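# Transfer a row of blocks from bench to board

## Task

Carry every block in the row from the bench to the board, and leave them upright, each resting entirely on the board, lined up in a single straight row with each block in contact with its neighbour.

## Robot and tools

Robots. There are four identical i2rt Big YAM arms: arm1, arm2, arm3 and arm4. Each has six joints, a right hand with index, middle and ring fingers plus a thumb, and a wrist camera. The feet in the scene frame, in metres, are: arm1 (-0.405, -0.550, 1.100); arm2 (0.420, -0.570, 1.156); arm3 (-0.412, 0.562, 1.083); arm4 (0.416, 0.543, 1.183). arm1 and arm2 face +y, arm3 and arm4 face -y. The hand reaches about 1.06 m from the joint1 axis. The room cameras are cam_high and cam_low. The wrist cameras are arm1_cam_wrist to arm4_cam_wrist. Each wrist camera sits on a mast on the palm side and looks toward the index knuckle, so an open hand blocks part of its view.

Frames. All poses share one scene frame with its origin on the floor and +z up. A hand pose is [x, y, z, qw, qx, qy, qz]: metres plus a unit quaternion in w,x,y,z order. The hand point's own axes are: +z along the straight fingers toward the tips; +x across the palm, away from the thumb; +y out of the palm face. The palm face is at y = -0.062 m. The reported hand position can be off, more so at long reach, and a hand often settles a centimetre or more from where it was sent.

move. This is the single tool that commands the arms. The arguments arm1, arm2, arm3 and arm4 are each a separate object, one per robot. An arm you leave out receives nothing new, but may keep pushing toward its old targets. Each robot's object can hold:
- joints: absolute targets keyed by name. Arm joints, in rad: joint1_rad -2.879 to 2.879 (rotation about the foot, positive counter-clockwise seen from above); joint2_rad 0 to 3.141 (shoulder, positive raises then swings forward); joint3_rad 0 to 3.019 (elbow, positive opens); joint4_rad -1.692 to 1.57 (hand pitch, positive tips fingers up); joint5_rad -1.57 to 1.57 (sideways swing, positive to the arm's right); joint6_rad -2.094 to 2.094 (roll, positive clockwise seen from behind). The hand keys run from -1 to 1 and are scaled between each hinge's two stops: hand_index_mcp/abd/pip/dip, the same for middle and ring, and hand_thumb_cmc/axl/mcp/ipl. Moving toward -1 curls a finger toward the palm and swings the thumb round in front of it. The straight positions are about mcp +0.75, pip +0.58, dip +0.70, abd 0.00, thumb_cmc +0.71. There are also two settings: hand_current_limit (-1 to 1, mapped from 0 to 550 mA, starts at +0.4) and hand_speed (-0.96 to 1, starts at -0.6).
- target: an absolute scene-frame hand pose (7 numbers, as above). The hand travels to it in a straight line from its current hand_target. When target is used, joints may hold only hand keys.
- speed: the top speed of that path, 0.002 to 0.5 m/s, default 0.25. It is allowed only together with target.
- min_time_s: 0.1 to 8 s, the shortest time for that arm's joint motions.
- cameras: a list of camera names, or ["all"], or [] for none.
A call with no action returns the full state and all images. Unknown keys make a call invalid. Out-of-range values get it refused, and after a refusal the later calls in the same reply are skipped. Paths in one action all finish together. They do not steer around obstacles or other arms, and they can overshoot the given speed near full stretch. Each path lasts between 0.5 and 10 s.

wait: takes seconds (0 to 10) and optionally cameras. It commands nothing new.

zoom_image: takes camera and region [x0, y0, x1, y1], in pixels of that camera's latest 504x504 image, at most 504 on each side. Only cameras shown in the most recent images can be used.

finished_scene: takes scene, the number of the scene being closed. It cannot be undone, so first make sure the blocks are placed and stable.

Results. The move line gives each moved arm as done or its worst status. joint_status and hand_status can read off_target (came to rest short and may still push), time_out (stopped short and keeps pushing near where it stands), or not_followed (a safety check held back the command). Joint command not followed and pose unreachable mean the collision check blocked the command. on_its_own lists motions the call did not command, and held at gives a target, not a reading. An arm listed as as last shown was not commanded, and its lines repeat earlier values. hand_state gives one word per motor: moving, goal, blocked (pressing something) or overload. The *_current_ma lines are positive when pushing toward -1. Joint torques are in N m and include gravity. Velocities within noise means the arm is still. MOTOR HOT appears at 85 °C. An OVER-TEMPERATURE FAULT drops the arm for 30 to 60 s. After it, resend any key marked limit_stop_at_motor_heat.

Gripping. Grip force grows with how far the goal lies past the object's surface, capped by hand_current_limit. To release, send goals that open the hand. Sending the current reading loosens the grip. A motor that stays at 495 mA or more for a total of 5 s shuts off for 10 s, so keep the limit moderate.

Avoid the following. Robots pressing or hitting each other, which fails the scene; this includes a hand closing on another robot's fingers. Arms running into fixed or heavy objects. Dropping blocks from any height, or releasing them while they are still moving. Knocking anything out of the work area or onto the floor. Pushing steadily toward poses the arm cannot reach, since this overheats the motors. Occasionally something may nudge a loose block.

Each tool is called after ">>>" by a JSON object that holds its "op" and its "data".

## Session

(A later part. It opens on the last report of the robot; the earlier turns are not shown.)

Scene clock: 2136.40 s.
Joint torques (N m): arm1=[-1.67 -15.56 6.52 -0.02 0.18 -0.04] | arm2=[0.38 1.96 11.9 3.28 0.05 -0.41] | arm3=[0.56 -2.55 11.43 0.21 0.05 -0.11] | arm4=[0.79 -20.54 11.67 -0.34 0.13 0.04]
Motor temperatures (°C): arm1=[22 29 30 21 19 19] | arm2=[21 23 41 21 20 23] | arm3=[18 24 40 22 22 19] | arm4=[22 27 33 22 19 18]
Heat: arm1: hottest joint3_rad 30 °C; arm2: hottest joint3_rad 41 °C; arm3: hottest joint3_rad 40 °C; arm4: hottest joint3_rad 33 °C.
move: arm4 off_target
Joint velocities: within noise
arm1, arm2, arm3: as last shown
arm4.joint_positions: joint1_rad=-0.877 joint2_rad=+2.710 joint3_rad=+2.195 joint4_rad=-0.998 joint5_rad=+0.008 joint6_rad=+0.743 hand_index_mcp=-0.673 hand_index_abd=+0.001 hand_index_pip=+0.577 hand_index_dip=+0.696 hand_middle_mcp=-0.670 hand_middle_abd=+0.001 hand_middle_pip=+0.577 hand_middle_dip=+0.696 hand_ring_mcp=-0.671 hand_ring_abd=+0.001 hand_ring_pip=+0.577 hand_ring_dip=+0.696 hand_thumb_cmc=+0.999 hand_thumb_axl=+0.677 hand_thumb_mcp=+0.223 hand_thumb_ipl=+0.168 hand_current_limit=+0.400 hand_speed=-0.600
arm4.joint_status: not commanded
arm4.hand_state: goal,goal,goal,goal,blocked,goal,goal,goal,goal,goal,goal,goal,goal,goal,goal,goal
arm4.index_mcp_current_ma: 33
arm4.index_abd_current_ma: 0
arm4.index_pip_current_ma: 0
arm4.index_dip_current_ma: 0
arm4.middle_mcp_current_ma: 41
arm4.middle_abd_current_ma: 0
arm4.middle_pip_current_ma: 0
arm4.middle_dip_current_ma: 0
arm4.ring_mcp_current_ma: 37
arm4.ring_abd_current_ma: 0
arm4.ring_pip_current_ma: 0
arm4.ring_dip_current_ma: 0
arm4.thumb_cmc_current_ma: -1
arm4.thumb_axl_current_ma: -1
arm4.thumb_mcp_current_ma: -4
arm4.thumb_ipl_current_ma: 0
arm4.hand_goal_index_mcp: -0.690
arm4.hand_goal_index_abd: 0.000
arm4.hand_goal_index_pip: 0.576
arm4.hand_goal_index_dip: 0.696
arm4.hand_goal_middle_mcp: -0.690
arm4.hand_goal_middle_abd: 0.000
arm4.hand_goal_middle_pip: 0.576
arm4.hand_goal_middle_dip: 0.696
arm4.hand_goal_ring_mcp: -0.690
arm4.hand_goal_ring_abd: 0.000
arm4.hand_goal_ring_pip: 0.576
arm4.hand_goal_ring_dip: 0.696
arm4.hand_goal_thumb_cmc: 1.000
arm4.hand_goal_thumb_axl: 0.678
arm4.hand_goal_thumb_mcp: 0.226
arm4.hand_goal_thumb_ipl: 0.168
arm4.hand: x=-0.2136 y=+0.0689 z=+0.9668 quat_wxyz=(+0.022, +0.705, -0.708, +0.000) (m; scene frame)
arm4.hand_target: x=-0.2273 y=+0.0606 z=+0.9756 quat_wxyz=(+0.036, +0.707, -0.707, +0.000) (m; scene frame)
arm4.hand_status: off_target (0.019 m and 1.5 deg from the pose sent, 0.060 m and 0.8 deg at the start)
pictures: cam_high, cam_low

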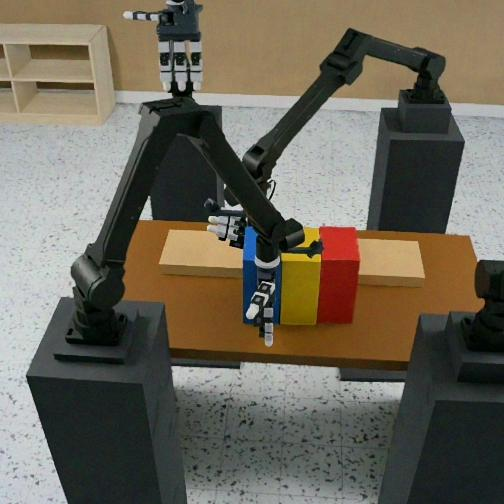

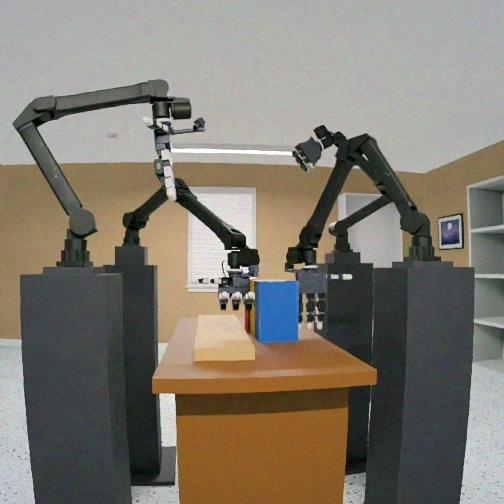

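>>> {"op": "move", "data": {"arm1": {"target": [0.034, -0.255, 0.947, 0, 0.7071, 0.7071, 0], "speed": 0.06}, "arm4": {"target": [-0.222, 0.015, 0.973, 0.0353, 0.7067, -0.7067, 0], "speed": 0.06}, "cameras": ["cam_high", "cam_low"]}}

>>> {"op": "zoom_image", "data": {"camera": "cam_high", "region": [200, 180, 380, 340]}}

>>> {"op": "zoom_image", "data": {"camera": "cam_low", "region": [200, 240, 320, 360]}}

Scene clock: 2150.80 s.
Joint torques (N m): arm1=[-0.79 -15.68 7.24 0.06 -0.05 -0.07] | arm2=[0.38 1.96 11.9 3.29 0.05 -0.41] | arm3=[0.03 -2.49 11.37 0.25 0.04 -0.11] | arm4=[3.49 -21.77 12.67 0.12 0.03 0.23]
Motor temperatures (°C): arm1=[22 29 30 21 19 19] | arm2=[21 23 41 21 20 23] | arm3=[18 24 40 22 22 19] | arm4=[22 29 35 22 19 18]
Heat: arm1: hottest joint3_rad 30 °C; arm2: hottest joint3_rad 41 °C; arm3: hottest joint3_rad 40 °C; arm4: hottest joint3_rad 35 °C.
move: arm1 off_target; arm4 off_target
Joint velocities: within noise
arm1.joint_positions: joint1_rad=-0.860 joint2_rad=+2.106 joint3_rad=+1.061 joint4_rad=-0.547 joint5_rad=+0.018 joint6_rad=+0.726 hand_index_mcp=+0.751 hand_index_abd=-0.001 hand_index_pip=+0.577 hand_index_dip=+0.696 hand_middle_mcp=+0.751 hand_middle_abd=-0.001 hand_middle_pip=+0.577 hand_middle_dip=+0.696 hand_ring_mcp=+0.752 hand_ring_abd=-0.001 hand_ring_pip=+0.577 hand_ring_dip=+0.696 hand_thumb_cmc=+0.999 hand_thumb_axl=+0.677 hand_thumb_mcp=+0.222 hand_thumb_ipl=+0.168 hand_current_limit=+0.400 hand_speed=-0.600
arm1.joint_status: not commanded
arm1.hand_state: goal,goal,goal,goal,goal,goal,goal,goal,goal,goal,goal,goal,goal,goal,goal,goal
arm1.index_mcp_current_ma: -6
arm1.index_abd_current_ma: -2
arm1.index_pip_current_ma: 2
arm1.index_dip_current_ma: 0
arm1.middle_mcp_current_ma: -6
arm1.middle_abd_current_ma: -2
arm1.middle_pip_current_ma: 1
arm1.middle_dip_current_ma: 0
arm1.ring_mcp_current_ma: -5
arm1.ring_abd_current_ma: -2
arm1.ring_pip_current_ma: 1
arm1.ring_dip_current_ma: 0
arm1.thumb_cmc_current_ma: -2
arm1.thumb_axl_current_ma: -2
arm1.thumb_mcp_current_ma: -11
arm1.thumb_ipl_current_ma: -1
arm1.hand_goal_index_mcp: 0.754
arm1.hand_goal_index_abd: 0.000
arm1.hand_goal_index_pip: 0.576
arm1.hand_goal_index_dip: 0.696
arm1.hand_goal_middle_mcp: 0.754
arm1.hand_goal_middle_abd: 0.000
arm1.hand_goal_middle_pip: 0.576
arm1.hand_goal_middle_dip: 0.696
arm1.hand_goal_ring_mcp: 0.754
arm1.hand_goal_ring_abd: 0.000
arm1.hand_goal_ring_pip: 0.576
arm1.hand_goal_ring_dip: 0.696
arm1.hand_goal_thumb_cmc: 1.000
arm1.hand_goal_thumb_axl: 0.678
arm1.hand_goal_thumb_mcp: 0.226
arm1.hand_goal_thumb_ipl: 0.168
arm1.hand: x=+0.0293 y=-0.2721 z=+0.9480 quat_wxyz=(+0.002, +0.711, +0.703, -0.006) (m; scene frame)
arm1.hand_target: x=+0.0336 y=-0.2553 z=+0.9473 quat_wxyz=(+0.000, +0.707, +0.707, +0.000) (m; scene frame)
arm1.hand_status: off_target (0.018 m and 0.9 deg from the pose sent, 0.022 m and 0.3 deg at the start)
arm2, arm3: as last shown
arm4.joint_positions: joint1_rad=-0.856 joint2_rad=+2.816 joint3_rad=+2.413 joint4_rad=-1.120 joint5_rad=+0.015 joint6_rad=+0.771 hand_index_mcp=-0.673 hand_index_abd=+0.001 hand_index_pip=+0.577 hand_index_dip=+0.696 hand_middle_mcp=-0.670 hand_middle_abd=+0.001 hand_middle_pip=+0.577 hand_middle_dip=+0.696 hand_ring_mcp=-0.671 hand_ring_abd=+0.001 hand_ring_pip=+0.577 hand_ring_dip=+0.696 hand_thumb_cmc=+0.999 hand_thumb_axl=+0.677 hand_thumb_mcp=+0.223 hand_thumb_ipl=+0.168 hand_current_limit=+0.400 hand_speed=-0.600
arm4.joint_status: not commanded
arm4.hand_state: goal,goal,goal,goal,blocked,goal,goal,goal,goal,goal,goal,goal,goal,goal,goal,goal
arm4.index_mcp_current_ma: 33
arm4.index_abd_current_ma: 0
arm4.index_pip_current_ma: 0
arm4.index_dip_current_ma: 0
arm4.middle_mcp_current_ma: 41
arm4.middle_abd_current_ma: 0
arm4.middle_pip_current_ma: 0
arm4.middle_dip_current_ma: 0
arm4.ring_mcp_current_ma: 37
arm4.ring_abd_current_ma: 0
arm4.ring_pip_current_ma: 0
arm4.ring_dip_current_ma: 0
arm4.thumb_cmc_current_ma: 0
arm4.thumb_axl_current_ma: -1
arm4.thumb_mcp_current_ma: -4
arm4.thumb_ipl_current_ma: 0
arm4.hand_goal_index_mcp: -0.690
arm4.hand_goal_index_abd: 0.000
arm4.hand_goal_index_pip: 0.576
arm4.hand_goal_index_dip: 0.696
arm4.hand_goal_middle_mcp: -0.690
arm4.hand_goal_middle_abd: 0.000
arm4.hand_goal_middle_pip: 0.576
arm4.hand_goal_middle_dip: 0.696
arm4.hand_goal_ring_mcp: -0.690
arm4.hand_goal_ring_abd: 0.000
arm4.hand_goal_ring_pip: 0.576
arm4.hand_goal_ring_dip: 0.696
arm4.hand_goal_thumb_cmc: 1.000
arm4.hand_goal_thumb_axl: 0.678
arm4.hand_goal_thumb_mcp: 0.226
arm4.hand_goal_thumb_ipl: 0.168
arm4.hand: x=-0.2216 y=+0.0417 z=+0.9655 quat_wxyz=(+0.018, +0.703, -0.711, -0.003) (m; scene frame)
arm4.hand_target: x=-0.2205 y=+0.0160 z=+0.9736 quat_wxyz=(+0.036, +0.707, -0.706, +0.000) (m; scene frame)
arm4.hand_status: off_target (0.028 m and 2.1 deg from the pose sent, 0.055 m and 1.5 deg at the start)
pictures: cam_high, cam_low

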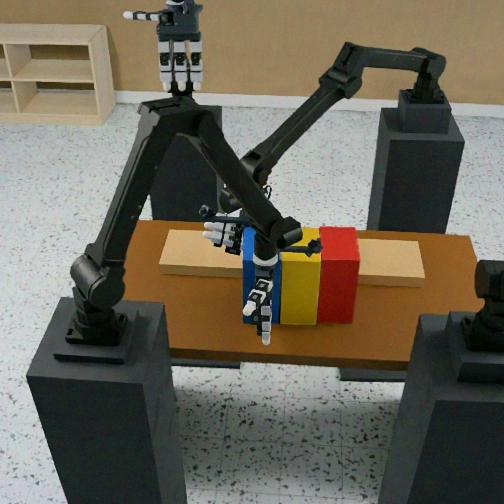

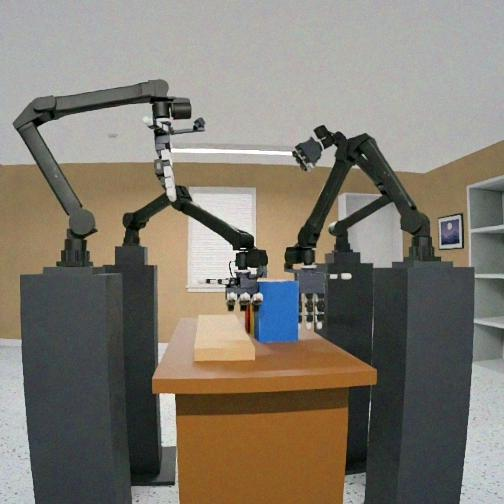

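Scaled by 2.800 from the camera's 504x504 image, which has a finer 720x720 frame.

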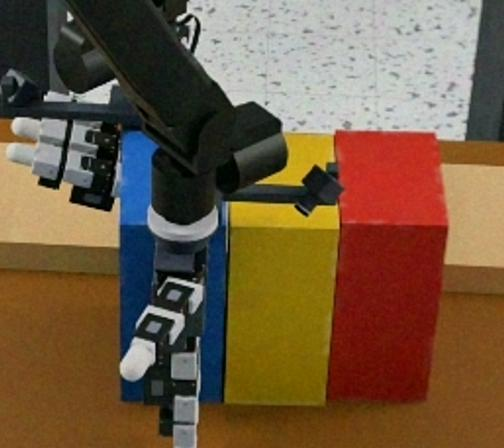

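Scaled by 4.200 from the camera's 504x504 image, which has a finer 720x720 frame.

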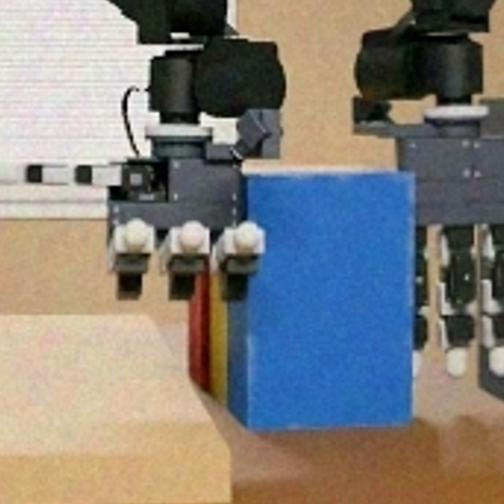

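>>> {"op": "move", "data": {"arm1": {"target": [0.034, -0.220, 0.947, 0, 0.6788, 0.7343, 0], "speed": 0.08}, "arm4": {"target": [-0.222, -0.040, 0.973, 0.0352, 0.7485, -0.6623, 0.0022], "speed": 0.08}, "cameras": ["cam_high", "cam_low"]}}

>>> {"op": "zoom_image", "data": {"camera": "cam_high", "region": [200, 180, 380, 340]}}

>>> {"op": "zoom_image", "data": {"camera": "cam_low", "region": [200, 240, 320, 360]}}

Scene clock: 2187.13 s.
Joint torques (N m): arm1=[2.49 -15.21 8.84 0.66 -0.78 -0.22] | arm2=[0.38 1.96 11.9 3.29 0.05 -0.41] | arm3=[0.26 -2.67 11.4 0.27 0.02 -0.11] | arm4=[6.3 -21.01 13.78 0.84 -0.59 0.17]
Motor temperatures (°C): arm1=[22 30 31 21 19 19] | arm2=[21 23 41 21 20 23] | arm3=[18 24 41 22 22 19] | arm4=[22 28 37 22 19 18]
Heat: arm1: hottest joint3_rad 31 °C; arm2: hottest joint3_rad 41 °C; arm3: hottest joint3_rad 41 °C; arm4: hottest joint3_rad 37 °C.
move: arm1 off_target; arm4 off_target
Joint velocities: within noise
arm1.joint_positions: joint1_rad=-0.856 joint2_rad=+2.119 joint3_rad=+1.095 joint4_rad=-0.594 joint5_rad=+0.037 joint6_rad=+0.708 hand_index_mcp=+0.751 hand_index_abd=-0.001 hand_index_pip=+0.577 hand_index_dip=+0.696 hand_middle_mcp=+0.751 hand_middle_abd=-0.001 hand_middle_pip=+0.577 hand_middle_dip=+0.696 hand_ring_mcp=+0.752 hand_ring_abd=-0.001 hand_ring_pip=+0.577 hand_ring_dip=+0.696 hand_thumb_cmc=+0.999 hand_thumb_axl=+0.677 hand_thumb_mcp=+0.222 hand_thumb_ipl=+0.168 hand_current_limit=+0.400 hand_speed=-0.600
arm1.joint_status: not commanded
arm1.hand_state: goal,goal,goal,goal,goal,goal,goal,goal,goal,goal,goal,goal,goal,goal,goal,goal
arm1.index_mcp_current_ma: -6
arm1.index_abd_current_ma: -2
arm1.index_pip_current_ma: 2
arm1.index_dip_current_ma: 0
arm1.middle_mcp_current_ma: -6
arm1.middle_abd_current_ma: -2
arm1.middle_pip_current_ma: 1
arm1.middle_dip_current_ma: 0
arm1.ring_mcp_current_ma: -5
arm1.ring_abd_current_ma: -2
arm1.ring_pip_current_ma: 1
arm1.ring_dip_current_ma: 0
arm1.thumb_cmc_current_ma: -2
arm1.thumb_axl_current_ma: -2
arm1.thumb_mcp_current_ma: -11
arm1.thumb_ipl_current_ma: -1
arm1.hand_goal_index_mcp: 0.754
arm1.hand_goal_index_abd: 0.000
arm1.hand_goal_index_pip: 0.576
arm1.hand_goal_index_dip: 0.696
arm1.hand_goal_middle_mcp: 0.754
arm1.hand_goal_middle_abd: 0.000
arm1.hand_goal_middle_pip: 0.576
arm1.hand_goal_middle_dip: 0.696
arm1.hand_goal_ring_mcp: 0.754
arm1.hand_goal_ring_abd: 0.000
arm1.hand_goal_ring_pip: 0.576
arm1.hand_goal_ring_dip: 0.696
arm1.hand_goal_thumb_cmc: 1.000
arm1.hand_goal_thumb_axl: 0.678
arm1.hand_goal_thumb_mcp: 0.226
arm1.hand_goal_thumb_ipl: 0.168
arm1.hand: x=+0.0341 y=-0.2684 z=+0.9496 quat_wxyz=(+0.011, +0.702, +0.711, -0.019) (m; scene frame)
arm1.hand_target: x=+0.0315 y=-0.2218 z=+0.9487 quat_wxyz=(-0.001, +0.679, +0.734, +0.000) (m; scene frame)
arm1.hand_status: off_target (0.048 m and 4.6 deg from the pose sent, 0.052 m and 5.1 deg at the start)
arm2, arm3: as last shown
arm4.joint_positions: joint1_rad=-0.866 joint2_rad=+3.024 joint3_rad=+2.847 joint4_rad=-1.356 joint5_rad=+0.025 joint6_rad=+0.694 hand_index_mcp=-0.673 hand_index_abd=+0.001 hand_index_pip=+0.577 hand_index_dip=+0.696 hand_middle_mcp=-0.670 hand_middle_abd=+0.001 hand_middle_pip=+0.577 hand_middle_dip=+0.696 hand_ring_mcp=-0.671 hand_ring_abd=+0.001 hand_ring_pip=+0.577 hand_ring_dip=+0.696 hand_thumb_cmc=+0.999 hand_thumb_axl=+0.677 hand_thumb_mcp=+0.223 hand_thumb_ipl=+0.168 hand_current_limit=+0.400 hand_speed=-0.600
arm4.joint_status: not commanded
arm4.hand_state: goal,goal,goal,goal,blocked,goal,goal,goal,goal,goal,goal,goal,goal,goal,goal,goal
arm4.index_mcp_current_ma: 33
arm4.index_abd_current_ma: 0
arm4.index_pip_current_ma: 0
arm4.index_dip_current_ma: 0
arm4.middle_mcp_current_ma: 41
arm4.middle_abd_current_ma: 0
arm4.middle_pip_current_ma: 0
arm4.middle_dip_current_ma: 0
arm4.ring_mcp_current_ma: 37
arm4.ring_abd_current_ma: 0
arm4.ring_pip_current_ma: 0
arm4.ring_dip_current_ma: 0
arm4.thumb_cmc_current_ma: 0
arm4.thumb_axl_current_ma: -1
arm4.thumb_mcp_current_ma: -4
arm4.thumb_ipl_current_ma: 0
arm4.hand_goal_index_mcp: -0.690
arm4.hand_goal_index_abd: 0.000
arm4.hand_goal_index_pip: 0.576
arm4.hand_goal_index_dip: 0.696
arm4.hand_goal_middle_mcp: -0.690
arm4.hand_goal_middle_abd: 0.000
arm4.hand_goal_middle_pip: 0.576
arm4.hand_goal_middle_dip: 0.696
arm4.hand_goal_ring_mcp: -0.690
arm4.hand_goal_ring_abd: 0.000
arm4.hand_goal_ring_pip: 0.576
arm4.hand_goal_ring_dip: 0.696
arm4.hand_goal_thumb_cmc: 1.000
arm4.hand_goal_thumb_axl: 0.678
arm4.hand_goal_thumb_mcp: 0.226
arm4.hand_goal_thumb_ipl: 0.168
arm4.hand: x=-0.2480 y=+0.0248 z=+0.9682 quat_wxyz=(+0.012, +0.727, -0.687, -0.008) (m; scene frame)
arm4.hand_target: x=-0.2170 y=-0.0350 z=+0.9752 quat_wxyz=(+0.041, +0.750, -0.660, +0.003) (m; scene frame)
arm4.hand_status: off_target (0.070 m and 4.7 deg from the pose sent, 0.082 m and 7.9 deg at the start)
pictures: cam_high, cam_low

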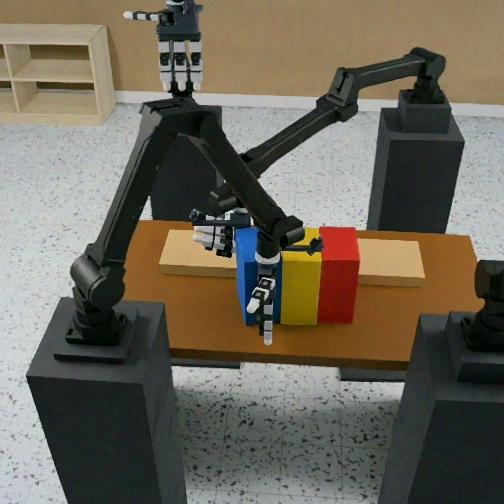

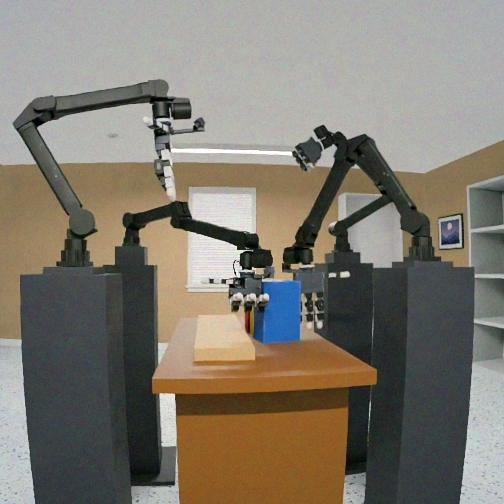

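Scaled by 2.800 from the camera's 504x504 image, which has a finer 720x720 frame.

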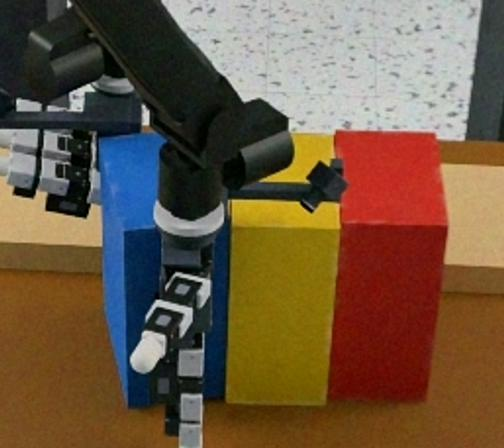

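Scaled by 4.200 from the camera's 504x504 image, which has a finer 720x720 frame.

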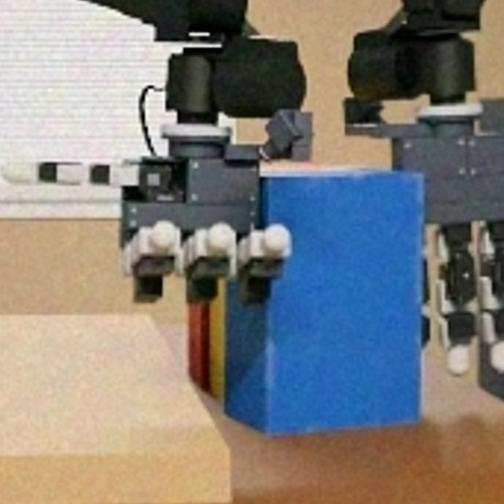

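>>> {"op": "move", "data": {"arm1": {"target": [0.025, -0.215, 0.947, 0, 0.6788, 0.7343, 0], "speed": 0.06}, "arm4": {"target": [-0.175, -0.045, 0.973, 0.0352, 0.7485, -0.6623, 0.0022], "speed": 0.06}, "cameras": ["cam_high", "cam_low"]}}

>>> {"op": "zoom_image", "data": {"camera": "cam_high", "region": [200, 180, 380, 340]}}

>>> {"op": "zoom_image", "data": {"camera": "cam_low", "region": [200, 240, 320, 360]}}

Scene clock: 2208.97 s.
Joint torques (N m): arm1=[2.43 -15.33 8.2 0.85 -0.82 -0.05] | arm2=[0.38 1.96 11.9 3.29 0.05 -0.41] | arm3=[0.5 -2.73 11.41 0.28 0.03 -0.1] | arm4=[9.11 -23.53 7.28 1.55 -0.62 0.11]
Motor temperatures (°C): arm1=[22 29 32 21 20 19] | arm2=[21 23 41 21 20 23] | arm3=[18 24 41 22 22 19] | arm4=[22 30 37 22 19 18]
Heat: arm1: hottest joint3_rad 32 °C; arm2: hottest joint3_rad 41 °C; arm3: hottest joint3_rad 41 °C; arm4: hottest joint3_rad 37 °C.
move: arm1 off_target; arm4 off_target
Joint velocities: within noise
arm1.joint_positions: joint1_rad=-0.835 joint2_rad=+2.119 joint3_rad=+1.095 joint4_rad=-0.594 joint5_rad=+0.037 joint6_rad=+0.710 hand_index_mcp=+0.751 hand_index_abd=-0.001 hand_index_pip=+0.577 hand_index_dip=+0.696 hand_middle_mcp=+0.751 hand_middle_abd=-0.001 hand_middle_pip=+0.577 hand_middle_dip=+0.696 hand_ring_mcp=+0.752 hand_ring_abd=-0.001 hand_ring_pip=+0.577 hand_ring_dip=+0.696 hand_thumb_cmc=+0.999 hand_thumb_axl=+0.677 hand_thumb_mcp=+0.222 hand_thumb_ipl=+0.168 hand_current_limit=+0.400 hand_speed=-0.600
arm1.joint_status: not commanded
arm1.hand_state: goal,goal,goal,goal,goal,goal,goal,goal,goal,goal,goal,goal,goal,goal,goal,goal
arm1.index_mcp_current_ma: -6
arm1.index_abd_current_ma: -2
arm1.index_pip_current_ma: 2
arm1.index_dip_current_ma: 0
arm1.middle_mcp_current_ma: -6
arm1.middle_abd_current_ma: -2
arm1.middle_pip_current_ma: 1
arm1.middle_dip_current_ma: 0
arm1.ring_mcp_current_ma: -5
arm1.ring_abd_current_ma: -2
arm1.ring_pip_current_ma: 1
arm1.ring_dip_current_ma: 0
arm1.thumb_cmc_current_ma: -2
arm1.thumb_axl_current_ma: -2
arm1.thumb_mcp_current_ma: -11
arm1.thumb_ipl_current_ma: -1
arm1.hand_goal_index_mcp: 0.754
arm1.hand_goal_index_abd: 0.000
arm1.hand_goal_index_pip: 0.576
arm1.hand_goal_index_dip: 0.696
arm1.hand_goal_middle_mcp: 0.754
arm1.hand_goal_middle_abd: 0.000
arm1.hand_goal_middle_pip: 0.576
arm1.hand_goal_middle_dip: 0.696
arm1.hand_goal_ring_mcp: 0.754
arm1.hand_goal_ring_abd: 0.000
arm1.hand_goal_ring_pip: 0.576
arm1.hand_goal_ring_dip: 0.696
arm1.hand_goal_thumb_cmc: 1.000
arm1.hand_goal_thumb_axl: 0.678
arm1.hand_goal_thumb_mcp: 0.226
arm1.hand_goal_thumb_ipl: 0.168
arm1.hand: x=+0.0282 y=-0.2596 z=+0.9498 quat_wxyz=(+0.011, +0.696, +0.718, -0.019) (m; scene frame)
arm1.hand_target: x=+0.0229 y=-0.2165 z=+0.9484 quat_wxyz=(-0.001, +0.678, +0.735, +0.000) (m; scene frame)
arm1.hand_status: off_target (0.045 m and 3.7 deg from the pose sent, 0.054 m and 4.6 deg at the start)
arm2, arm3: as last shown
arm4.joint_positions: joint1_rad=-0.864 joint2_rad=+2.842 joint3_rad=+2.467 joint4_rad=-1.149 joint5_rad=+0.029 joint6_rad=+0.743 hand_index_mcp=-0.673 hand_index_abd=+0.001 hand_index_pip=+0.577 hand_index_dip=+0.696 hand_middle_mcp=-0.670 hand_middle_abd=+0.001 hand_middle_pip=+0.577 hand_middle_dip=+0.696 hand_ring_mcp=-0.671 hand_ring_abd=+0.001 hand_ring_pip=+0.577 hand_ring_dip=+0.696 hand_thumb_cmc=+0.999 hand_thumb_axl=+0.677 hand_thumb_mcp=+0.223 hand_thumb_ipl=+0.168 hand_current_limit=+0.400 hand_speed=-0.600
arm4.joint_status: not commanded
arm4.hand_state: goal,goal,goal,goal,blocked,goal,goal,goal,goal,goal,goal,goal,goal,goal,goal,goal
arm4.index_mcp_current_ma: 33
arm4.index_abd_current_ma: 0
arm4.index_pip_current_ma: 0
arm4.index_dip_current_ma: 0
arm4.middle_mcp_current_ma: 41
arm4.middle_abd_current_ma: 0
arm4.middle_pip_current_ma: 0
arm4.middle_dip_current_ma: 0
arm4.ring_mcp_current_ma: 37
arm4.ring_abd_current_ma: 0
arm4.ring_pip_current_ma: 0
arm4.ring_dip_current_ma: 0
arm4.thumb_cmc_current_ma: 0
arm4.thumb_axl_current_ma: -1
arm4.thumb_mcp_current_ma: -4
arm4.thumb_ipl_current_ma: 0
arm4.hand_goal_index_mcp: -0.690
arm4.hand_goal_index_abd: 0.000
arm4.hand_goal_index_pip: 0.576
arm4.hand_goal_index_dip: 0.696
arm4.hand_goal_middle_mcp: -0.690
arm4.hand_goal_middle_abd: 0.000
arm4.hand_goal_middle_pip: 0.576
arm4.hand_goal_middle_dip: 0.696
arm4.hand_goal_ring_mcp: -0.690
arm4.hand_goal_ring_abd: 0.000
arm4.hand_goal_ring_pip: 0.576
arm4.hand_goal_ring_dip: 0.696
arm4.hand_goal_thumb_cmc: 1.000
arm4.hand_goal_thumb_axl: 0.678
arm4.hand_goal_thumb_mcp: 0.226
arm4.hand_goal_thumb_ipl: 0.168
arm4.hand: x=-0.2316 y=+0.0427 z=+0.9661 quat_wxyz=(+0.017, +0.710, -0.704, -0.010) (m; scene frame)
arm4.hand_target: x=-0.1744 y=-0.0350 z=+0.9733 quat_wxyz=(+0.034, +0.749, -0.662, +0.003) (m; scene frame)
arm4.hand_status: off_target (0.105 m and 7.0 deg from the pose sent, 0.101 m and 4.7 deg at the start; pose on its path clipped on 21 of 41 steps)
pictures: cam_high, cam_low

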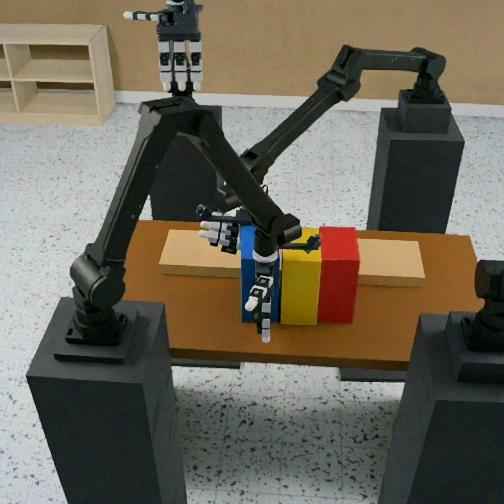

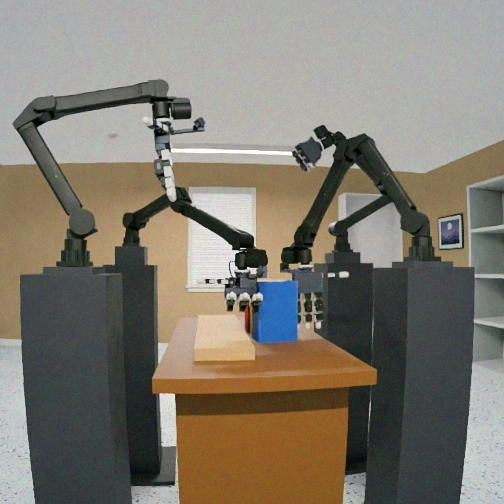

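Scaled by 2.800 from the camera's 504x504 image, which has a finer 720x720 frame.

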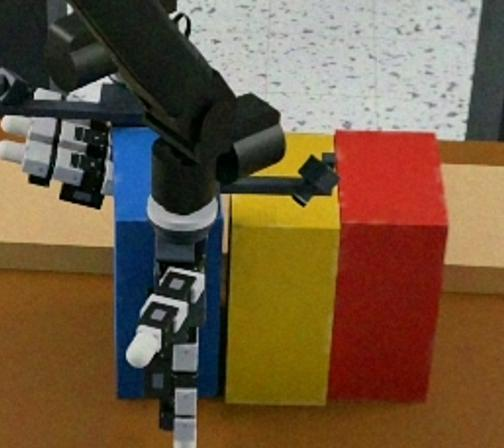

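Scaled by 4.200 from the camera's 504x504 image, which has a finer 720x720 frame.

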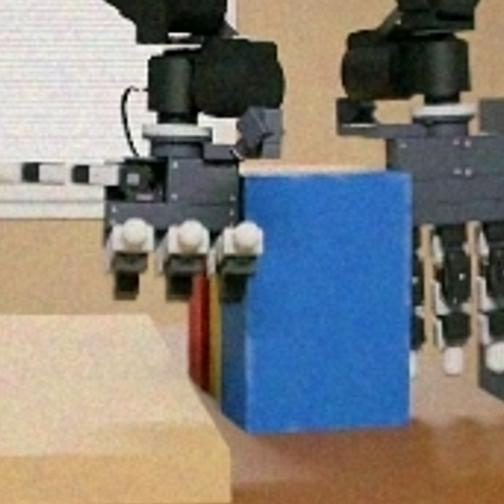

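>>> {"op": "move", "data": {"arm1": {"target": [0.025, -0.215, 0.992, 0, 0.6788, 0.7343, 0], "speed": 0.06}, "arm4": {"target": [-0.178, -0.042, 1.018, 0.0352, 0.7485, -0.6623, 0.0022], "speed": 0.06}, "cameras": ["cam_high", "cam_low"]}}

>>> {"op": "zoom_image", "data": {"camera": "cam_high", "region": [200, 180, 380, 340]}}

>>> {"op": "zoom_image", "data": {"camera": "cam_low", "region": [200, 240, 320, 360]}}

Scene clock: 2222.80 s.
Joint torques (N m): arm1=[1.9 -21.01 7.91 0.46 -1.03 -0.26] | arm2=[0.32 1.96 11.9 3.29 0.05 -0.41] | arm3=[0.26 -2.9 11.4 0.18 0.03 -0.09] | arm4=[8.29 -26.23 8.42 0.32 -0.5 -0.05]
Motor temperatures (°C): arm1=[22 29 32 21 21 19] | arm2=[21 23 41 21 20 23] | arm3=[18 24 41 22 22 19] | arm4=[22 30 36 22 19 18]
Heat: arm1: hottest joint3_rad 32 °C; arm2: hottest joint3_rad 41 °C; arm3: hottest joint3_rad 41 °C; arm4: hottest joint3_rad 36 °C.
move: arm1 off_target; arm4 off_target
Joint velocities: within noise
arm1.joint_positions: joint1_rad=-0.828 joint2_rad=+2.087 joint3_rad=+1.095 joint4_rad=-0.681 joint5_rad=+0.043 joint6_rad=+0.732 hand_index_mcp=+0.751 hand_index_abd=-0.001 hand_index_pip=+0.577 hand_index_dip=+0.696 hand_middle_mcp=+0.751 hand_middle_abd=-0.001 hand_middle_pip=+0.577 hand_middle_dip=+0.696 hand_ring_mcp=+0.749 hand_ring_abd=-0.001 hand_ring_pip=+0.577 hand_ring_dip=+0.696 hand_thumb_cmc=+0.999 hand_thumb_axl=+0.677 hand_thumb_mcp=+0.222 hand_thumb_ipl=+0.168 hand_current_limit=+0.400 hand_speed=-0.600
arm1.joint_status: not commanded
arm1.hand_state: goal,goal,goal,goal,goal,goal,goal,goal,goal,goal,goal,goal,goal,goal,goal,goal
arm1.index_mcp_current_ma: -6
arm1.index_abd_current_ma: -2
arm1.index_pip_current_ma: 2
arm1.index_dip_current_ma: 0
arm1.middle_mcp_current_ma: -6
arm1.middle_abd_current_ma: -2
arm1.middle_pip_current_ma: 1
arm1.middle_dip_current_ma: 0
arm1.ring_mcp_current_ma: -13
arm1.ring_abd_current_ma: -2
arm1.ring_pip_current_ma: 1
arm1.ring_dip_current_ma: 0
arm1.thumb_cmc_current_ma: -2
arm1.thumb_axl_current_ma: -2
arm1.thumb_mcp_current_ma: -11
arm1.thumb_ipl_current_ma: -1
arm1.hand_goal_index_mcp: 0.754
arm1.hand_goal_index_abd: 0.000
arm1.hand_goal_index_pip: 0.576
arm1.hand_goal_index_dip: 0.696
arm1.hand_goal_middle_mcp: 0.754
arm1.hand_goal_middle_abd: 0.000
arm1.hand_goal_middle_pip: 0.576
arm1.hand_goal_middle_dip: 0.696
arm1.hand_goal_ring_mcp: 0.754
arm1.hand_goal_ring_abd: 0.000
arm1.hand_goal_ring_pip: 0.576
arm1.hand_goal_ring_dip: 0.696
arm1.hand_goal_thumb_cmc: 1.000
arm1.hand_goal_thumb_axl: 0.678
arm1.hand_goal_thumb_mcp: 0.226
arm1.hand_goal_thumb_ipl: 0.168
arm1.hand: x=+0.0170 y=-0.2677 z=+0.9632 quat_wxyz=(+0.013, +0.700, +0.713, -0.047) (m; scene frame)
arm1.hand_target: x=+0.0229 y=-0.2167 z=+0.9930 quat_wxyz=(-0.001, +0.678, +0.735, +0.000) (m; scene frame)
arm1.hand_status: off_target (0.061 m and 6.5 deg from the pose sent, 0.062 m and 3.7 deg at the start)
arm2.joint_positions: joint1_rad=+0.011 joint2_rad=+0.527 joint3_rad=+1.285 joint4_rad=-1.218 joint5_rad=+0.015 joint6_rad=+1.811 hand_index_mcp=-0.682 hand_index_abd=+0.001 hand_index_pip=+0.577 hand_index_dip=+0.696 hand_middle_mcp=-0.681 hand_middle_abd=+0.001 hand_middle_pip=+0.577 hand_middle_dip=+0.696 hand_ring_mcp=-0.680 hand_ring_abd=+0.001 hand_ring_pip=+0.577 hand_ring_dip=+0.696 hand_thumb_cmc=-0.565 hand_thumb_axl=+0.677 hand_thumb_mcp=+0.223 hand_thumb_ipl=+0.168 hand_current_limit=+0.400 hand_speed=-0.600
arm2.joint_status: not commanded
arm2.hand_state: goal,goal,goal,goal,goal,goal,goal,overload,goal,goal,goal,goal,goal,goal,goal,goal
arm2.index_mcp_current_ma: 14
arm2.index_abd_current_ma: 1
arm2.index_pip_current_ma: 1
arm2.index_dip_current_ma: 0
arm2.middle_mcp_current_ma: 16
arm2.middle_abd_current_ma: 1
arm2.middle_pip_current_ma: 1
arm2.middle_dip_current_ma: 0
arm2.ring_mcp_current_ma: 18
arm2.ring_abd_current_ma: 1
arm2.ring_pip_current_ma: 1
arm2.ring_dip_current_ma: 0
arm2.thumb_cmc_current_ma: 7
arm2.thumb_axl_current_ma: -1
arm2.thumb_mcp_current_ma: -5
arm2.thumb_ipl_current_ma: 0
arm2.hand_goal_index_mcp: -0.690
arm2.hand_goal_index_abd: 0.000
arm2.hand_goal_index_pip: 0.576
arm2.hand_goal_index_dip: 0.696
arm2.hand_goal_middle_mcp: -0.690
arm2.hand_goal_middle_abd: 0.000
arm2.hand_goal_middle_pip: 0.576
arm2.hand_goal_middle_dip: 0.696
arm2.hand_goal_ring_mcp: -0.690
arm2.hand_goal_ring_abd: 0.000
arm2.hand_goal_ring_pip: 0.576
arm2.hand_goal_ring_dip: 0.696
arm2.hand_goal_thumb_cmc: -0.570
arm2.hand_goal_thumb_axl: 0.678
arm2.hand_goal_thumb_mcp: 0.226
arm2.hand_goal_thumb_ipl: 0.168
arm2.hand: x=+0.5006 y=-0.3535 z=+1.6467 quat_wxyz=(-0.413, +0.670, +0.529, +0.319) (m; scene frame)
arm2.hand_target: x=+0.5034 y=-0.3542 z=+1.6675 quat_wxyz=(-0.426, +0.658, +0.522, +0.336) (m; scene frame)
arm2.hand_status: not commanded
arm3.joint_positions: joint1_rad=+0.196 joint2_rad=+0.996 joint3_rad=+1.255 joint4_rad=-1.683 joint5_rad=+0.022 joint6_rad=+0.228 hand_index_mcp=+0.752 hand_index_abd=+0.000 hand_index_pip=+0.577 hand_index_dip=+0.696 hand_middle_mcp=+0.752 hand_middle_abd=+0.000 hand_middle_pip=+0.577 hand_middle_dip=+0.696 hand_ring_mcp=+0.752 hand_ring_abd=+0.000 hand_ring_pip=+0.577 hand_ring_dip=+0.696 hand_thumb_cmc=+1.000 hand_thumb_axl=+0.677 hand_thumb_mcp=+0.222 hand_thumb_ipl=+0.168 hand_current_limit=+0.400 hand_speed=-0.600
arm3.joint_status: not commanded
arm3.hand_state: goal,goal,goal,goal,goal,goal,goal,goal,goal,goal,goal,goal,goal,goal,goal,goal
arm3.index_mcp_current_ma: -4
arm3.index_abd_current_ma: 0
arm3.index_pip_current_ma: 1
arm3.index_dip_current_ma: 0
arm3.middle_mcp_current_ma: -4
arm3.middle_abd_current_ma: 0
arm3.middle_pip_current_ma: 1
arm3.middle_dip_current_ma: 0
arm3.ring_mcp_current_ma: -4
arm3.ring_abd_current_ma: 0
arm3.ring_pip_current_ma: 1
arm3.ring_dip_current_ma: 0
arm3.thumb_cmc_current_ma: -1
arm3.thumb_axl_current_ma: -1
arm3.thumb_mcp_current_ma: -10
arm3.thumb_ipl_current_ma: -1
arm3.hand_goal_index_mcp: 0.754
arm3.hand_goal_index_abd: 0.000
arm3.hand_goal_index_pip: 0.576
arm3.hand_goal_index_dip: 0.696
arm3.hand_goal_middle_mcp: 0.754
arm3.hand_goal_middle_abd: 0.000
arm3.hand_goal_middle_pip: 0.576
arm3.hand_goal_middle_dip: 0.696
arm3.hand_goal_ring_mcp: 0.754
arm3.hand_goal_ring_abd: 0.000
arm3.hand_goal_ring_pip: 0.576
arm3.hand_goal_ring_dip: 0.696
arm3.hand_goal_thumb_cmc: 1.000
arm3.hand_goal_thumb_axl: 0.678
arm3.hand_goal_thumb_mcp: 0.226
arm3.hand_goal_thumb_ipl: 0.168
arm3.hand: x=-0.3802 y=+0.2066 z=+1.4353 quat_wxyz=(+0.076, +0.997, -0.004, +0.008) (m; scene frame)
arm3.hand_target: x=-0.3801 y=+0.2001 z=+1.4493 quat_wxyz=(+0.085, +0.996, -0.002, +0.010) (m; scene frame)
arm3.hand_status: not commanded
arm4.joint_positions: joint1_rad=-0.853 joint2_rad=+2.810 joint3_rad=+2.415 joint4_rad=-1.158 joint5_rad=+0.026 joint6_rad=+0.750 hand_index_mcp=-0.673 hand_index_abd=+0.001 hand_index_pip=+0.577 hand_index_dip=+0.696 hand_middle_mcp=-0.670 hand_middle_abd=+0.001 hand_middle_pip=+0.577 hand_middle_dip=+0.696 hand_ring_mcp=-0.671 hand_ring_abd=+0.001 hand_ring_pip=+0.577 hand_ring_dip=+0.696 hand_thumb_cmc=+0.999 hand_thumb_axl=+0.677 hand_thumb_mcp=+0.223 hand_thumb_ipl=+0.168 hand_current_limit=+0.400 hand_speed=-0.600
arm4.joint_status: not commanded
arm4.hand_state: goal,goal,goal,goal,blocked,goal,goal,goal,goal,goal,goal,goal,goal,goal,goal,goal
arm4.index_mcp_current_ma: 33
arm4.index_abd_current_ma: 0
arm4.index_pip_current_ma: 0
arm4.index_dip_current_ma: 0
arm4.middle_mcp_current_ma: 41
arm4.middle_abd_current_ma: 0
arm4.middle_pip_current_ma: 0
arm4.middle_dip_current_ma: 0
arm4.ring_mcp_current_ma: 37
arm4.ring_abd_current_ma: 0
arm4.ring_pip_current_ma: 0
arm4.ring_dip_current_ma: 0
arm4.thumb_cmc_current_ma: 0
arm4.thumb_axl_current_ma: -1
arm4.thumb_mcp_current_ma: -4
arm4.thumb_ipl_current_ma: 0
arm4.hand_goal_index_mcp: -0.690
arm4.hand_goal_index_abd: 0.000
arm4.hand_goal_index_pip: 0.576
arm4.hand_goal_index_dip: 0.696
arm4.hand_goal_middle_mcp: -0.690
arm4.hand_goal_middle_abd: 0.000
arm4.hand_goal_middle_pip: 0.576
arm4.hand_goal_middle_dip: 0.696
arm4.hand_goal_ring_mcp: -0.690
arm4.hand_goal_ring_abd: 0.000
arm4.hand_goal_ring_pip: 0.576
arm4.hand_goal_ring_dip: 0.696
arm4.hand_goal_thumb_cmc: 1.000
arm4.hand_goal_thumb_axl: 0.678
arm4.hand_goal_thumb_mcp: 0.226
arm4.hand_goal_thumb_ipl: 0.168
arm4.hand: x=-0.2169 y=+0.0434 z=+0.9698 quat_wxyz=(+0.003, +0.712, -0.702, -0.008) (m; scene frame)
arm4.hand_target: x=-0.1776 y=-0.0337 z=+1.0142 quat_wxyz=(+0.035, +0.749, -0.662, +0.003) (m; scene frame)
arm4.hand_status: off_target (0.106 m and 7.3 deg from the pose sent, 0.113 m and 7.0 deg at the start; pose on its path clipped on 32 of 40 steps)
pictures: cam_high, cam_low

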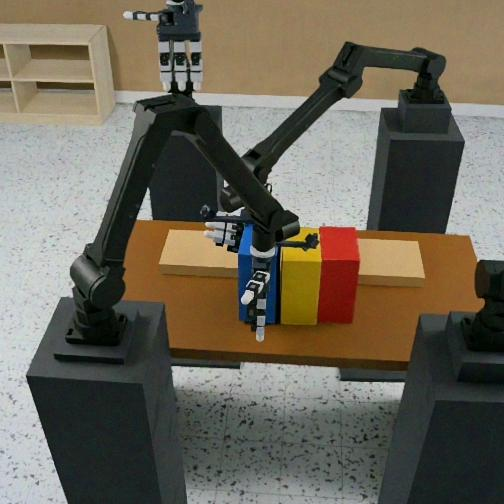

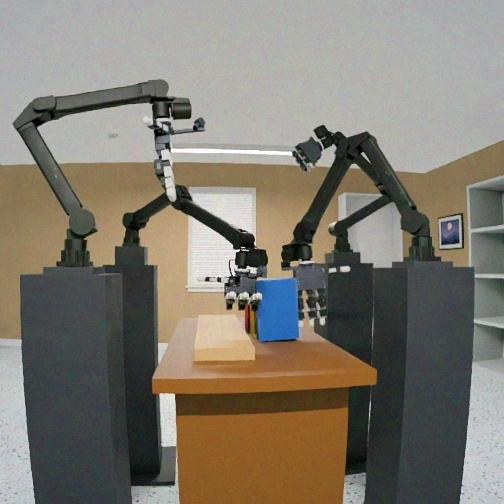

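Scaled by 2.800 from the camera's 504x504 image, which has a finer 720x720 frame.

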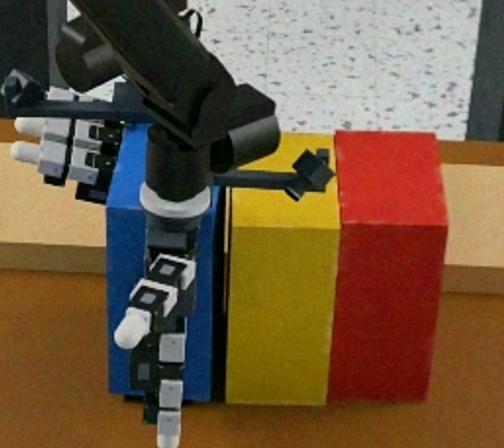

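Scaled by 4.200 from the camera's 504x504 image, which has a finer 720x720 frame.

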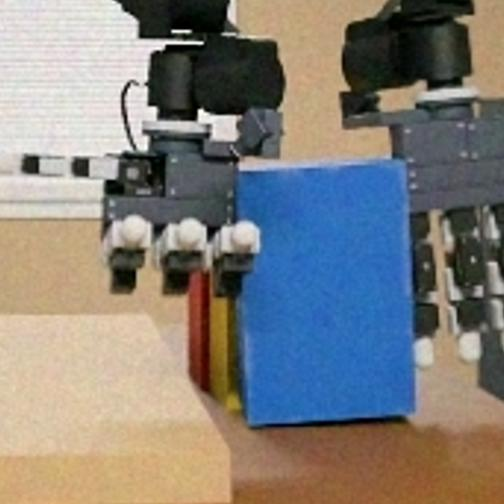

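>>> {"op": "move", "data": {"arm1": {"target": [0.0229, -0.2167, 1.02, -0.001, 0.678, 0.735, 0.0], "speed": 0.06}, "arm4": {"target": [-0.1776, -0.0337, 1.048, 0.035, 0.749, -0.662, 0.003], "speed": 0.06}, "cameras": ["cam_high", "cam_low"]}}

Scene clock: 2279.37 s.
Joint torques (N m): arm1=[1.67 -20.25 8.05 0.65 -1.12 -0.28] | arm2=[0.38 1.9 11.9 3.29 0.05 -0.41] | arm3=[0.5 -2.61 11.49 0.25 0.03 -0.09] | arm4=[7.59 -26.58 8.14 0.53 -0.59 0]
Motor temperatures (°C): arm1=[22 32 32 21 22 19] | arm2=[21 22 41 21 20 23] | arm3=[18 24 42 22 22 19] | arm4=[22 32 35 22 19 18]
Heat: arm1: hottest joint2_rad 32 °C; arm2: hottest joint3_rad 41 °C; arm3: hottest joint3_rad 42 °C; arm4: hottest joint3_rad 35 °C.
move: arm1 off_target; arm4 off_target
Joint velocities: within noise
arm1.joint_positions: joint1_rad=-0.826 joint2_rad=+2.021 joint3_rad=+1.095 joint4_rad=-0.743 joint5_rad=+0.044 joint6_rad=+0.732 hand_index_mcp=+0.751 hand_index_abd=-0.001 hand_index_pip=+0.577 hand_index_dip=+0.696 hand_middle_mcp=+0.751 hand_middle_abd=-0.001 hand_middle_pip=+0.577 hand_middle_dip=+0.696 hand_ring_mcp=+0.749 hand_ring_abd=-0.001 hand_ring_pip=+0.577 hand_ring_dip=+0.696 hand_thumb_cmc=+0.999 hand_thumb_axl=+0.677 hand_thumb_mcp=+0.222 hand_thumb_ipl=+0.168 hand_current_limit=+0.400 hand_speed=-0.600
arm1.joint_status: not commanded
arm1.hand_state: goal,goal,goal,goal,goal,goal,goal,goal,goal,goal,goal,goal,goal,goal,goal,goal
arm1.index_mcp_current_ma: -6
arm1.index_abd_current_ma: -2
arm1.index_pip_current_ma: 2
arm1.index_dip_current_ma: 0
arm1.middle_mcp_current_ma: -6
arm1.middle_abd_current_ma: -2
arm1.middle_pip_current_ma: 1
arm1.middle_dip_current_ma: 0
arm1.ring_mcp_current_ma: -13
arm1.ring_abd_current_ma: -2
arm1.ring_pip_current_ma: 1
arm1.ring_dip_current_ma: 0
arm1.thumb_cmc_current_ma: -2
arm1.thumb_axl_current_ma: -2
arm1.thumb_mcp_current_ma: -11
arm1.thumb_ipl_current_ma: -1
arm1.hand_goal_index_mcp: 0.754
arm1.hand_goal_index_abd: 0.000
arm1.hand_goal_index_pip: 0.576
arm1.hand_goal_index_dip: 0.696
arm1.hand_goal_middle_mcp: 0.754
arm1.hand_goal_middle_abd: 0.000
arm1.hand_goal_middle_pip: 0.576
arm1.hand_goal_middle_dip: 0.696
arm1.hand_goal_ring_mcp: 0.754
arm1.hand_goal_ring_abd: 0.000
arm1.hand_goal_ring_pip: 0.576
arm1.hand_goal_ring_dip: 0.696
arm1.hand_goal_thumb_cmc: 1.000
arm1.hand_goal_thumb_axl: 0.678
arm1.hand_goal_thumb_mcp: 0.226
arm1.hand_goal_thumb_ipl: 0.168
arm1.hand: x=+0.0178 y=-0.2666 z=+0.9934 quat_wxyz=(+0.014, +0.699, +0.713, -0.045) (m; scene frame)
arm1.hand_target: x=+0.0211 y=-0.2183 z=+1.0210 quat_wxyz=(-0.002, +0.677, +0.736, +0.000) (m; scene frame)
arm1.hand_status: off_target (0.057 m and 6.4 deg from the pose sent, 0.077 m and 6.6 deg at the start)
arm2, arm3: as last shown
arm4.joint_positions: joint1_rad=-0.850 joint2_rad=+2.740 joint3_rad=+2.359 joint4_rad=-1.179 joint5_rad=+0.028 joint6_rad=+0.750 hand_index_mcp=-0.673 hand_index_abd=+0.001 hand_index_pip=+0.577 hand_index_dip=+0.696 hand_middle_mcp=-0.670 hand_middle_abd=+0.001 hand_middle_pip=+0.577 hand_middle_dip=+0.696 hand_ring_mcp=-0.671 hand_ring_abd=+0.001 hand_ring_pip=+0.577 hand_ring_dip=+0.696 hand_thumb_cmc=+0.999 hand_thumb_axl=+0.677 hand_thumb_mcp=+0.223 hand_thumb_ipl=+0.168 hand_current_limit=+0.400 hand_speed=-0.600
arm4.joint_status: not commanded
arm4.hand_state: goal,goal,goal,goal,blocked,goal,goal,goal,goal,goal,goal,goal,goal,goal,goal,goal
arm4.index_mcp_current_ma: 33
arm4.index_abd_current_ma: 0
arm4.index_pip_current_ma: 0
arm4.index_dip_current_ma: 0
arm4.middle_mcp_current_ma: 41
arm4.middle_abd_current_ma: 0
arm4.middle_pip_current_ma: 0
arm4.middle_dip_current_ma: 0
arm4.ring_mcp_current_ma: 37
arm4.ring_abd_current_ma: 0
arm4.ring_pip_current_ma: 0
arm4.ring_dip_current_ma: 0
arm4.thumb_cmc_current_ma: 0
arm4.thumb_axl_current_ma: -1
arm4.thumb_mcp_current_ma: -4
arm4.thumb_ipl_current_ma: 0
arm4.hand_goal_index_mcp: -0.690
arm4.hand_goal_index_abd: 0.000
arm4.hand_goal_index_pip: 0.576
arm4.hand_goal_index_dip: 0.696
arm4.hand_goal_middle_mcp: -0.690
arm4.hand_goal_middle_abd: 0.000
arm4.hand_goal_middle_pip: 0.576
arm4.hand_goal_middle_dip: 0.696
arm4.hand_goal_ring_mcp: -0.690
arm4.hand_goal_ring_abd: 0.000
arm4.hand_goal_ring_pip: 0.576
arm4.hand_goal_ring_dip: 0.696
arm4.hand_goal_thumb_cmc: 1.000
arm4.hand_goal_thumb_axl: 0.678
arm4.hand_goal_thumb_mcp: 0.226
arm4.hand_goal_thumb_ipl: 0.168
arm4.hand: x=-0.2128 y=+0.0451 z=+1.0012 quat_wxyz=(-0.001, +0.713, -0.701, -0.009) (m; scene frame)
arm4.hand_target: x=-0.1751 y=-0.0297 z=+1.0469 quat_wxyz=(+0.034, +0.749, -0.662, +0.004) (m; scene frame)
arm4.hand_status: off_target (0.098 m and 7.5 deg from the pose sent, 0.117 m and 7.3 deg at the start; pose on its path clipped on 16 of 37 steps)
pictures: cam_high, cam_low

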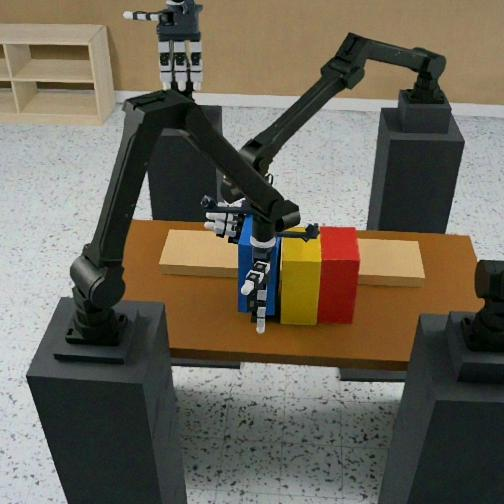

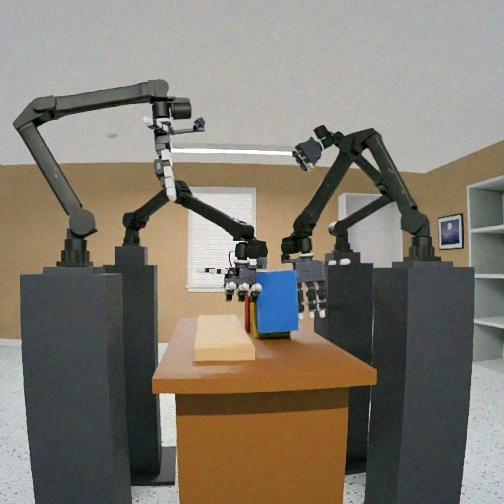

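>>> {"op": "move", "data": {"arm1": {"target": [0.0229, -0.2167, 1.05, -0.001, 0.678, 0.735, 0.0], "speed": 0.06}, "arm4": {"target": [-0.1776, -0.0337, 1.078, 0.035, 0.749, -0.662, 0.003], "speed": 0.06}, "cameras": ["cam_high", "cam_low"]}}

>>> {"op": "zoom_image", "data": {"camera": "cam_high", "region": [190, 180, 380, 370]}}

>>> {"op": "zoom_image", "data": {"camera": "cam_low", "region": [150, 240, 350, 400]}}

Scene clock: 2288.17 s.
Joint torques (N m): arm1=[1.79 -19.72 9.25 0.44 -1.08 -0.26] | arm2=[0.38 1.96 11.92 3.3 0.05 -0.41] | arm3=[0.5 -2.96 11.4 0.24 0.02 -0.11] | arm4=[8.35 -25.7 9.88 0.14 -0.48 0]
Motor temperatures (°C): arm1=[22 32 32 21 23 19] | arm2=[21 22 41 21 20 23] | arm3=[18 23 42 22 22 19] | arm4=[22 32 35 22 19 18]
Heat: arm1: hottest joint2_rad 32 °C; arm2: hottest joint3_rad 41 °C; arm3: hottest joint3_rad 42 °C; arm4: hottest joint3_rad 35 °C.
move: arm1 off_target; arm4 off_target
Joint velocities: within noise
arm1.joint_positions: joint1_rad=-0.826 joint2_rad=+1.958 joint3_rad=+1.095 joint4_rad=-0.809 joint5_rad=+0.043 joint6_rad=+0.732 hand_index_mcp=+0.751 hand_index_abd=-0.001 hand_index_pip=+0.577 hand_index_dip=+0.696 hand_middle_mcp=+0.751 hand_middle_abd=-0.001 hand_middle_pip=+0.577 hand_middle_dip=+0.696 hand_ring_mcp=+0.749 hand_ring_abd=-0.001 hand_ring_pip=+0.577 hand_ring_dip=+0.696 hand_thumb_cmc=+0.999 hand_thumb_axl=+0.677 hand_thumb_mcp=+0.222 hand_thumb_ipl=+0.168 hand_current_limit=+0.400 hand_speed=-0.600
arm1.joint_status: not commanded
arm1.hand_state: goal,goal,goal,goal,goal,goal,goal,goal,goal,goal,goal,goal,goal,goal,goal,goal
arm1.index_mcp_current_ma: -6
arm1.index_abd_current_ma: -2
arm1.index_pip_current_ma: 2
arm1.index_dip_current_ma: 0
arm1.middle_mcp_current_ma: -6
arm1.middle_abd_current_ma: -2
arm1.middle_pip_current_ma: 1
arm1.middle_dip_current_ma: 0
arm1.ring_mcp_current_ma: -13
arm1.ring_abd_current_ma: -2
arm1.ring_pip_current_ma: 1
arm1.ring_dip_current_ma: 0
arm1.thumb_cmc_current_ma: -2
arm1.thumb_axl_current_ma: -2
arm1.thumb_mcp_current_ma: -11
arm1.thumb_ipl_current_ma: -1
arm1.hand_goal_index_mcp: 0.754
arm1.hand_goal_index_abd: 0.000
arm1.hand_goal_index_pip: 0.576
arm1.hand_goal_index_dip: 0.696
arm1.hand_goal_middle_mcp: 0.754
arm1.hand_goal_middle_abd: 0.000
arm1.hand_goal_middle_pip: 0.576
arm1.hand_goal_middle_dip: 0.696
arm1.hand_goal_ring_mcp: 0.754
arm1.hand_goal_ring_abd: 0.000
arm1.hand_goal_ring_pip: 0.576
arm1.hand_goal_ring_dip: 0.696
arm1.hand_goal_thumb_cmc: 1.000
arm1.hand_goal_thumb_axl: 0.678
arm1.hand_goal_thumb_mcp: 0.226
arm1.hand_goal_thumb_ipl: 0.168
arm1.hand: x=+0.0161 y=-0.2681 z=+1.0217 quat_wxyz=(+0.013, +0.699, +0.714, -0.046) (m; scene frame)
arm1.hand_target: x=+0.0207 y=-0.2185 z=+1.0512 quat_wxyz=(-0.002, +0.677, +0.736, +0.000) (m; scene frame)
arm1.hand_status: off_target (0.059 m and 6.5 deg from the pose sent, 0.076 m and 6.4 deg at the start)
arm2, arm3: as last shown
arm4.joint_positions: joint1_rad=-0.848 joint2_rad=+2.686 joint3_rad=+2.330 joint4_rad=-1.210 joint5_rad=+0.023 joint6_rad=+0.750 hand_index_mcp=-0.673 hand_index_abd=+0.001 hand_index_pip=+0.577 hand_index_dip=+0.696 hand_middle_mcp=-0.670 hand_middle_abd=+0.001 hand_middle_pip=+0.577 hand_middle_dip=+0.696 hand_ring_mcp=-0.671 hand_ring_abd=+0.001 hand_ring_pip=+0.577 hand_ring_dip=+0.696 hand_thumb_cmc=+0.999 hand_thumb_axl=+0.677 hand_thumb_mcp=+0.223 hand_thumb_ipl=+0.168 hand_current_limit=+0.400 hand_speed=-0.600
arm4.joint_status: not commanded
arm4.hand_state: goal,goal,goal,goal,blocked,goal,goal,goal,goal,goal,goal,goal,goal,goal,goal,goal
arm4.index_mcp_current_ma: 33
arm4.index_abd_current_ma: 0
arm4.index_pip_current_ma: 0
arm4.index_dip_current_ma: 0
arm4.middle_mcp_current_ma: 41
arm4.middle_abd_current_ma: 0
arm4.middle_pip_current_ma: 0
arm4.middle_dip_current_ma: 0
arm4.ring_mcp_current_ma: 37
arm4.ring_abd_current_ma: 0
arm4.ring_pip_current_ma: 0
arm4.ring_dip_current_ma: 0
arm4.thumb_cmc_current_ma: 0
arm4.thumb_axl_current_ma: -1
arm4.thumb_mcp_current_ma: -4
arm4.thumb_ipl_current_ma: 0
arm4.hand_goal_index_mcp: -0.690
arm4.hand_goal_index_abd: 0.000
arm4.hand_goal_index_pip: 0.576
arm4.hand_goal_index_dip: 0.696
arm4.hand_goal_middle_mcp: -0.690
arm4.hand_goal_middle_abd: 0.000
arm4.hand_goal_middle_pip: 0.576
arm4.hand_goal_middle_dip: 0.696
arm4.hand_goal_ring_mcp: -0.690
arm4.hand_goal_ring_abd: 0.000
arm4.hand_goal_ring_pip: 0.576
arm4.hand_goal_ring_dip: 0.696
arm4.hand_goal_thumb_cmc: 1.000
arm4.hand_goal_thumb_axl: 0.678
arm4.hand_goal_thumb_mcp: 0.226
arm4.hand_goal_thumb_ipl: 0.168
arm4.hand: x=-0.2098 y=+0.0457 z=+1.0294 quat_wxyz=(-0.004, +0.714, -0.701, -0.006) (m; scene frame)
arm4.hand_target: x=-0.1743 y=-0.0295 z=+1.0774 quat_wxyz=(+0.035, +0.749, -0.662, +0.004) (m; scene frame)
arm4.hand_status: off_target (0.099 m and 7.5 deg from the pose sent, 0.115 m and 7.4 deg at the start; pose on its path clipped on 15 of 31 steps)
pictures: cam_high, cam_low

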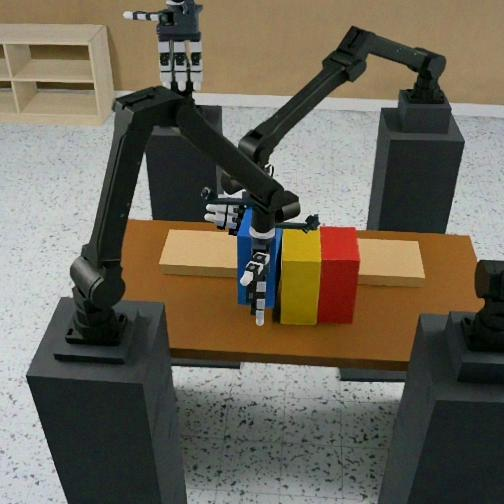

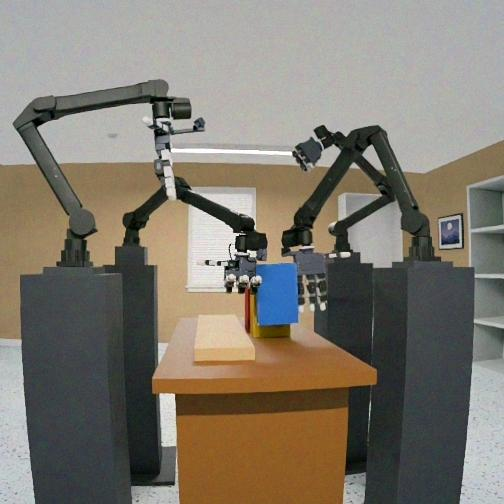

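Scaled by 2.653 from the camera's 504x504 image, which has a finer 720x720 frame.

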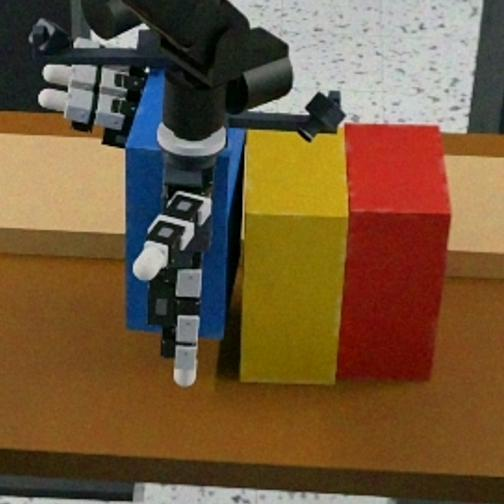

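Scaled by 2.520 from the camera's 504x504 image, which has a finer 720x720 frame.

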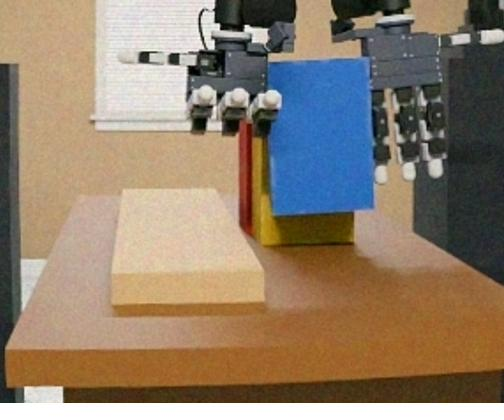

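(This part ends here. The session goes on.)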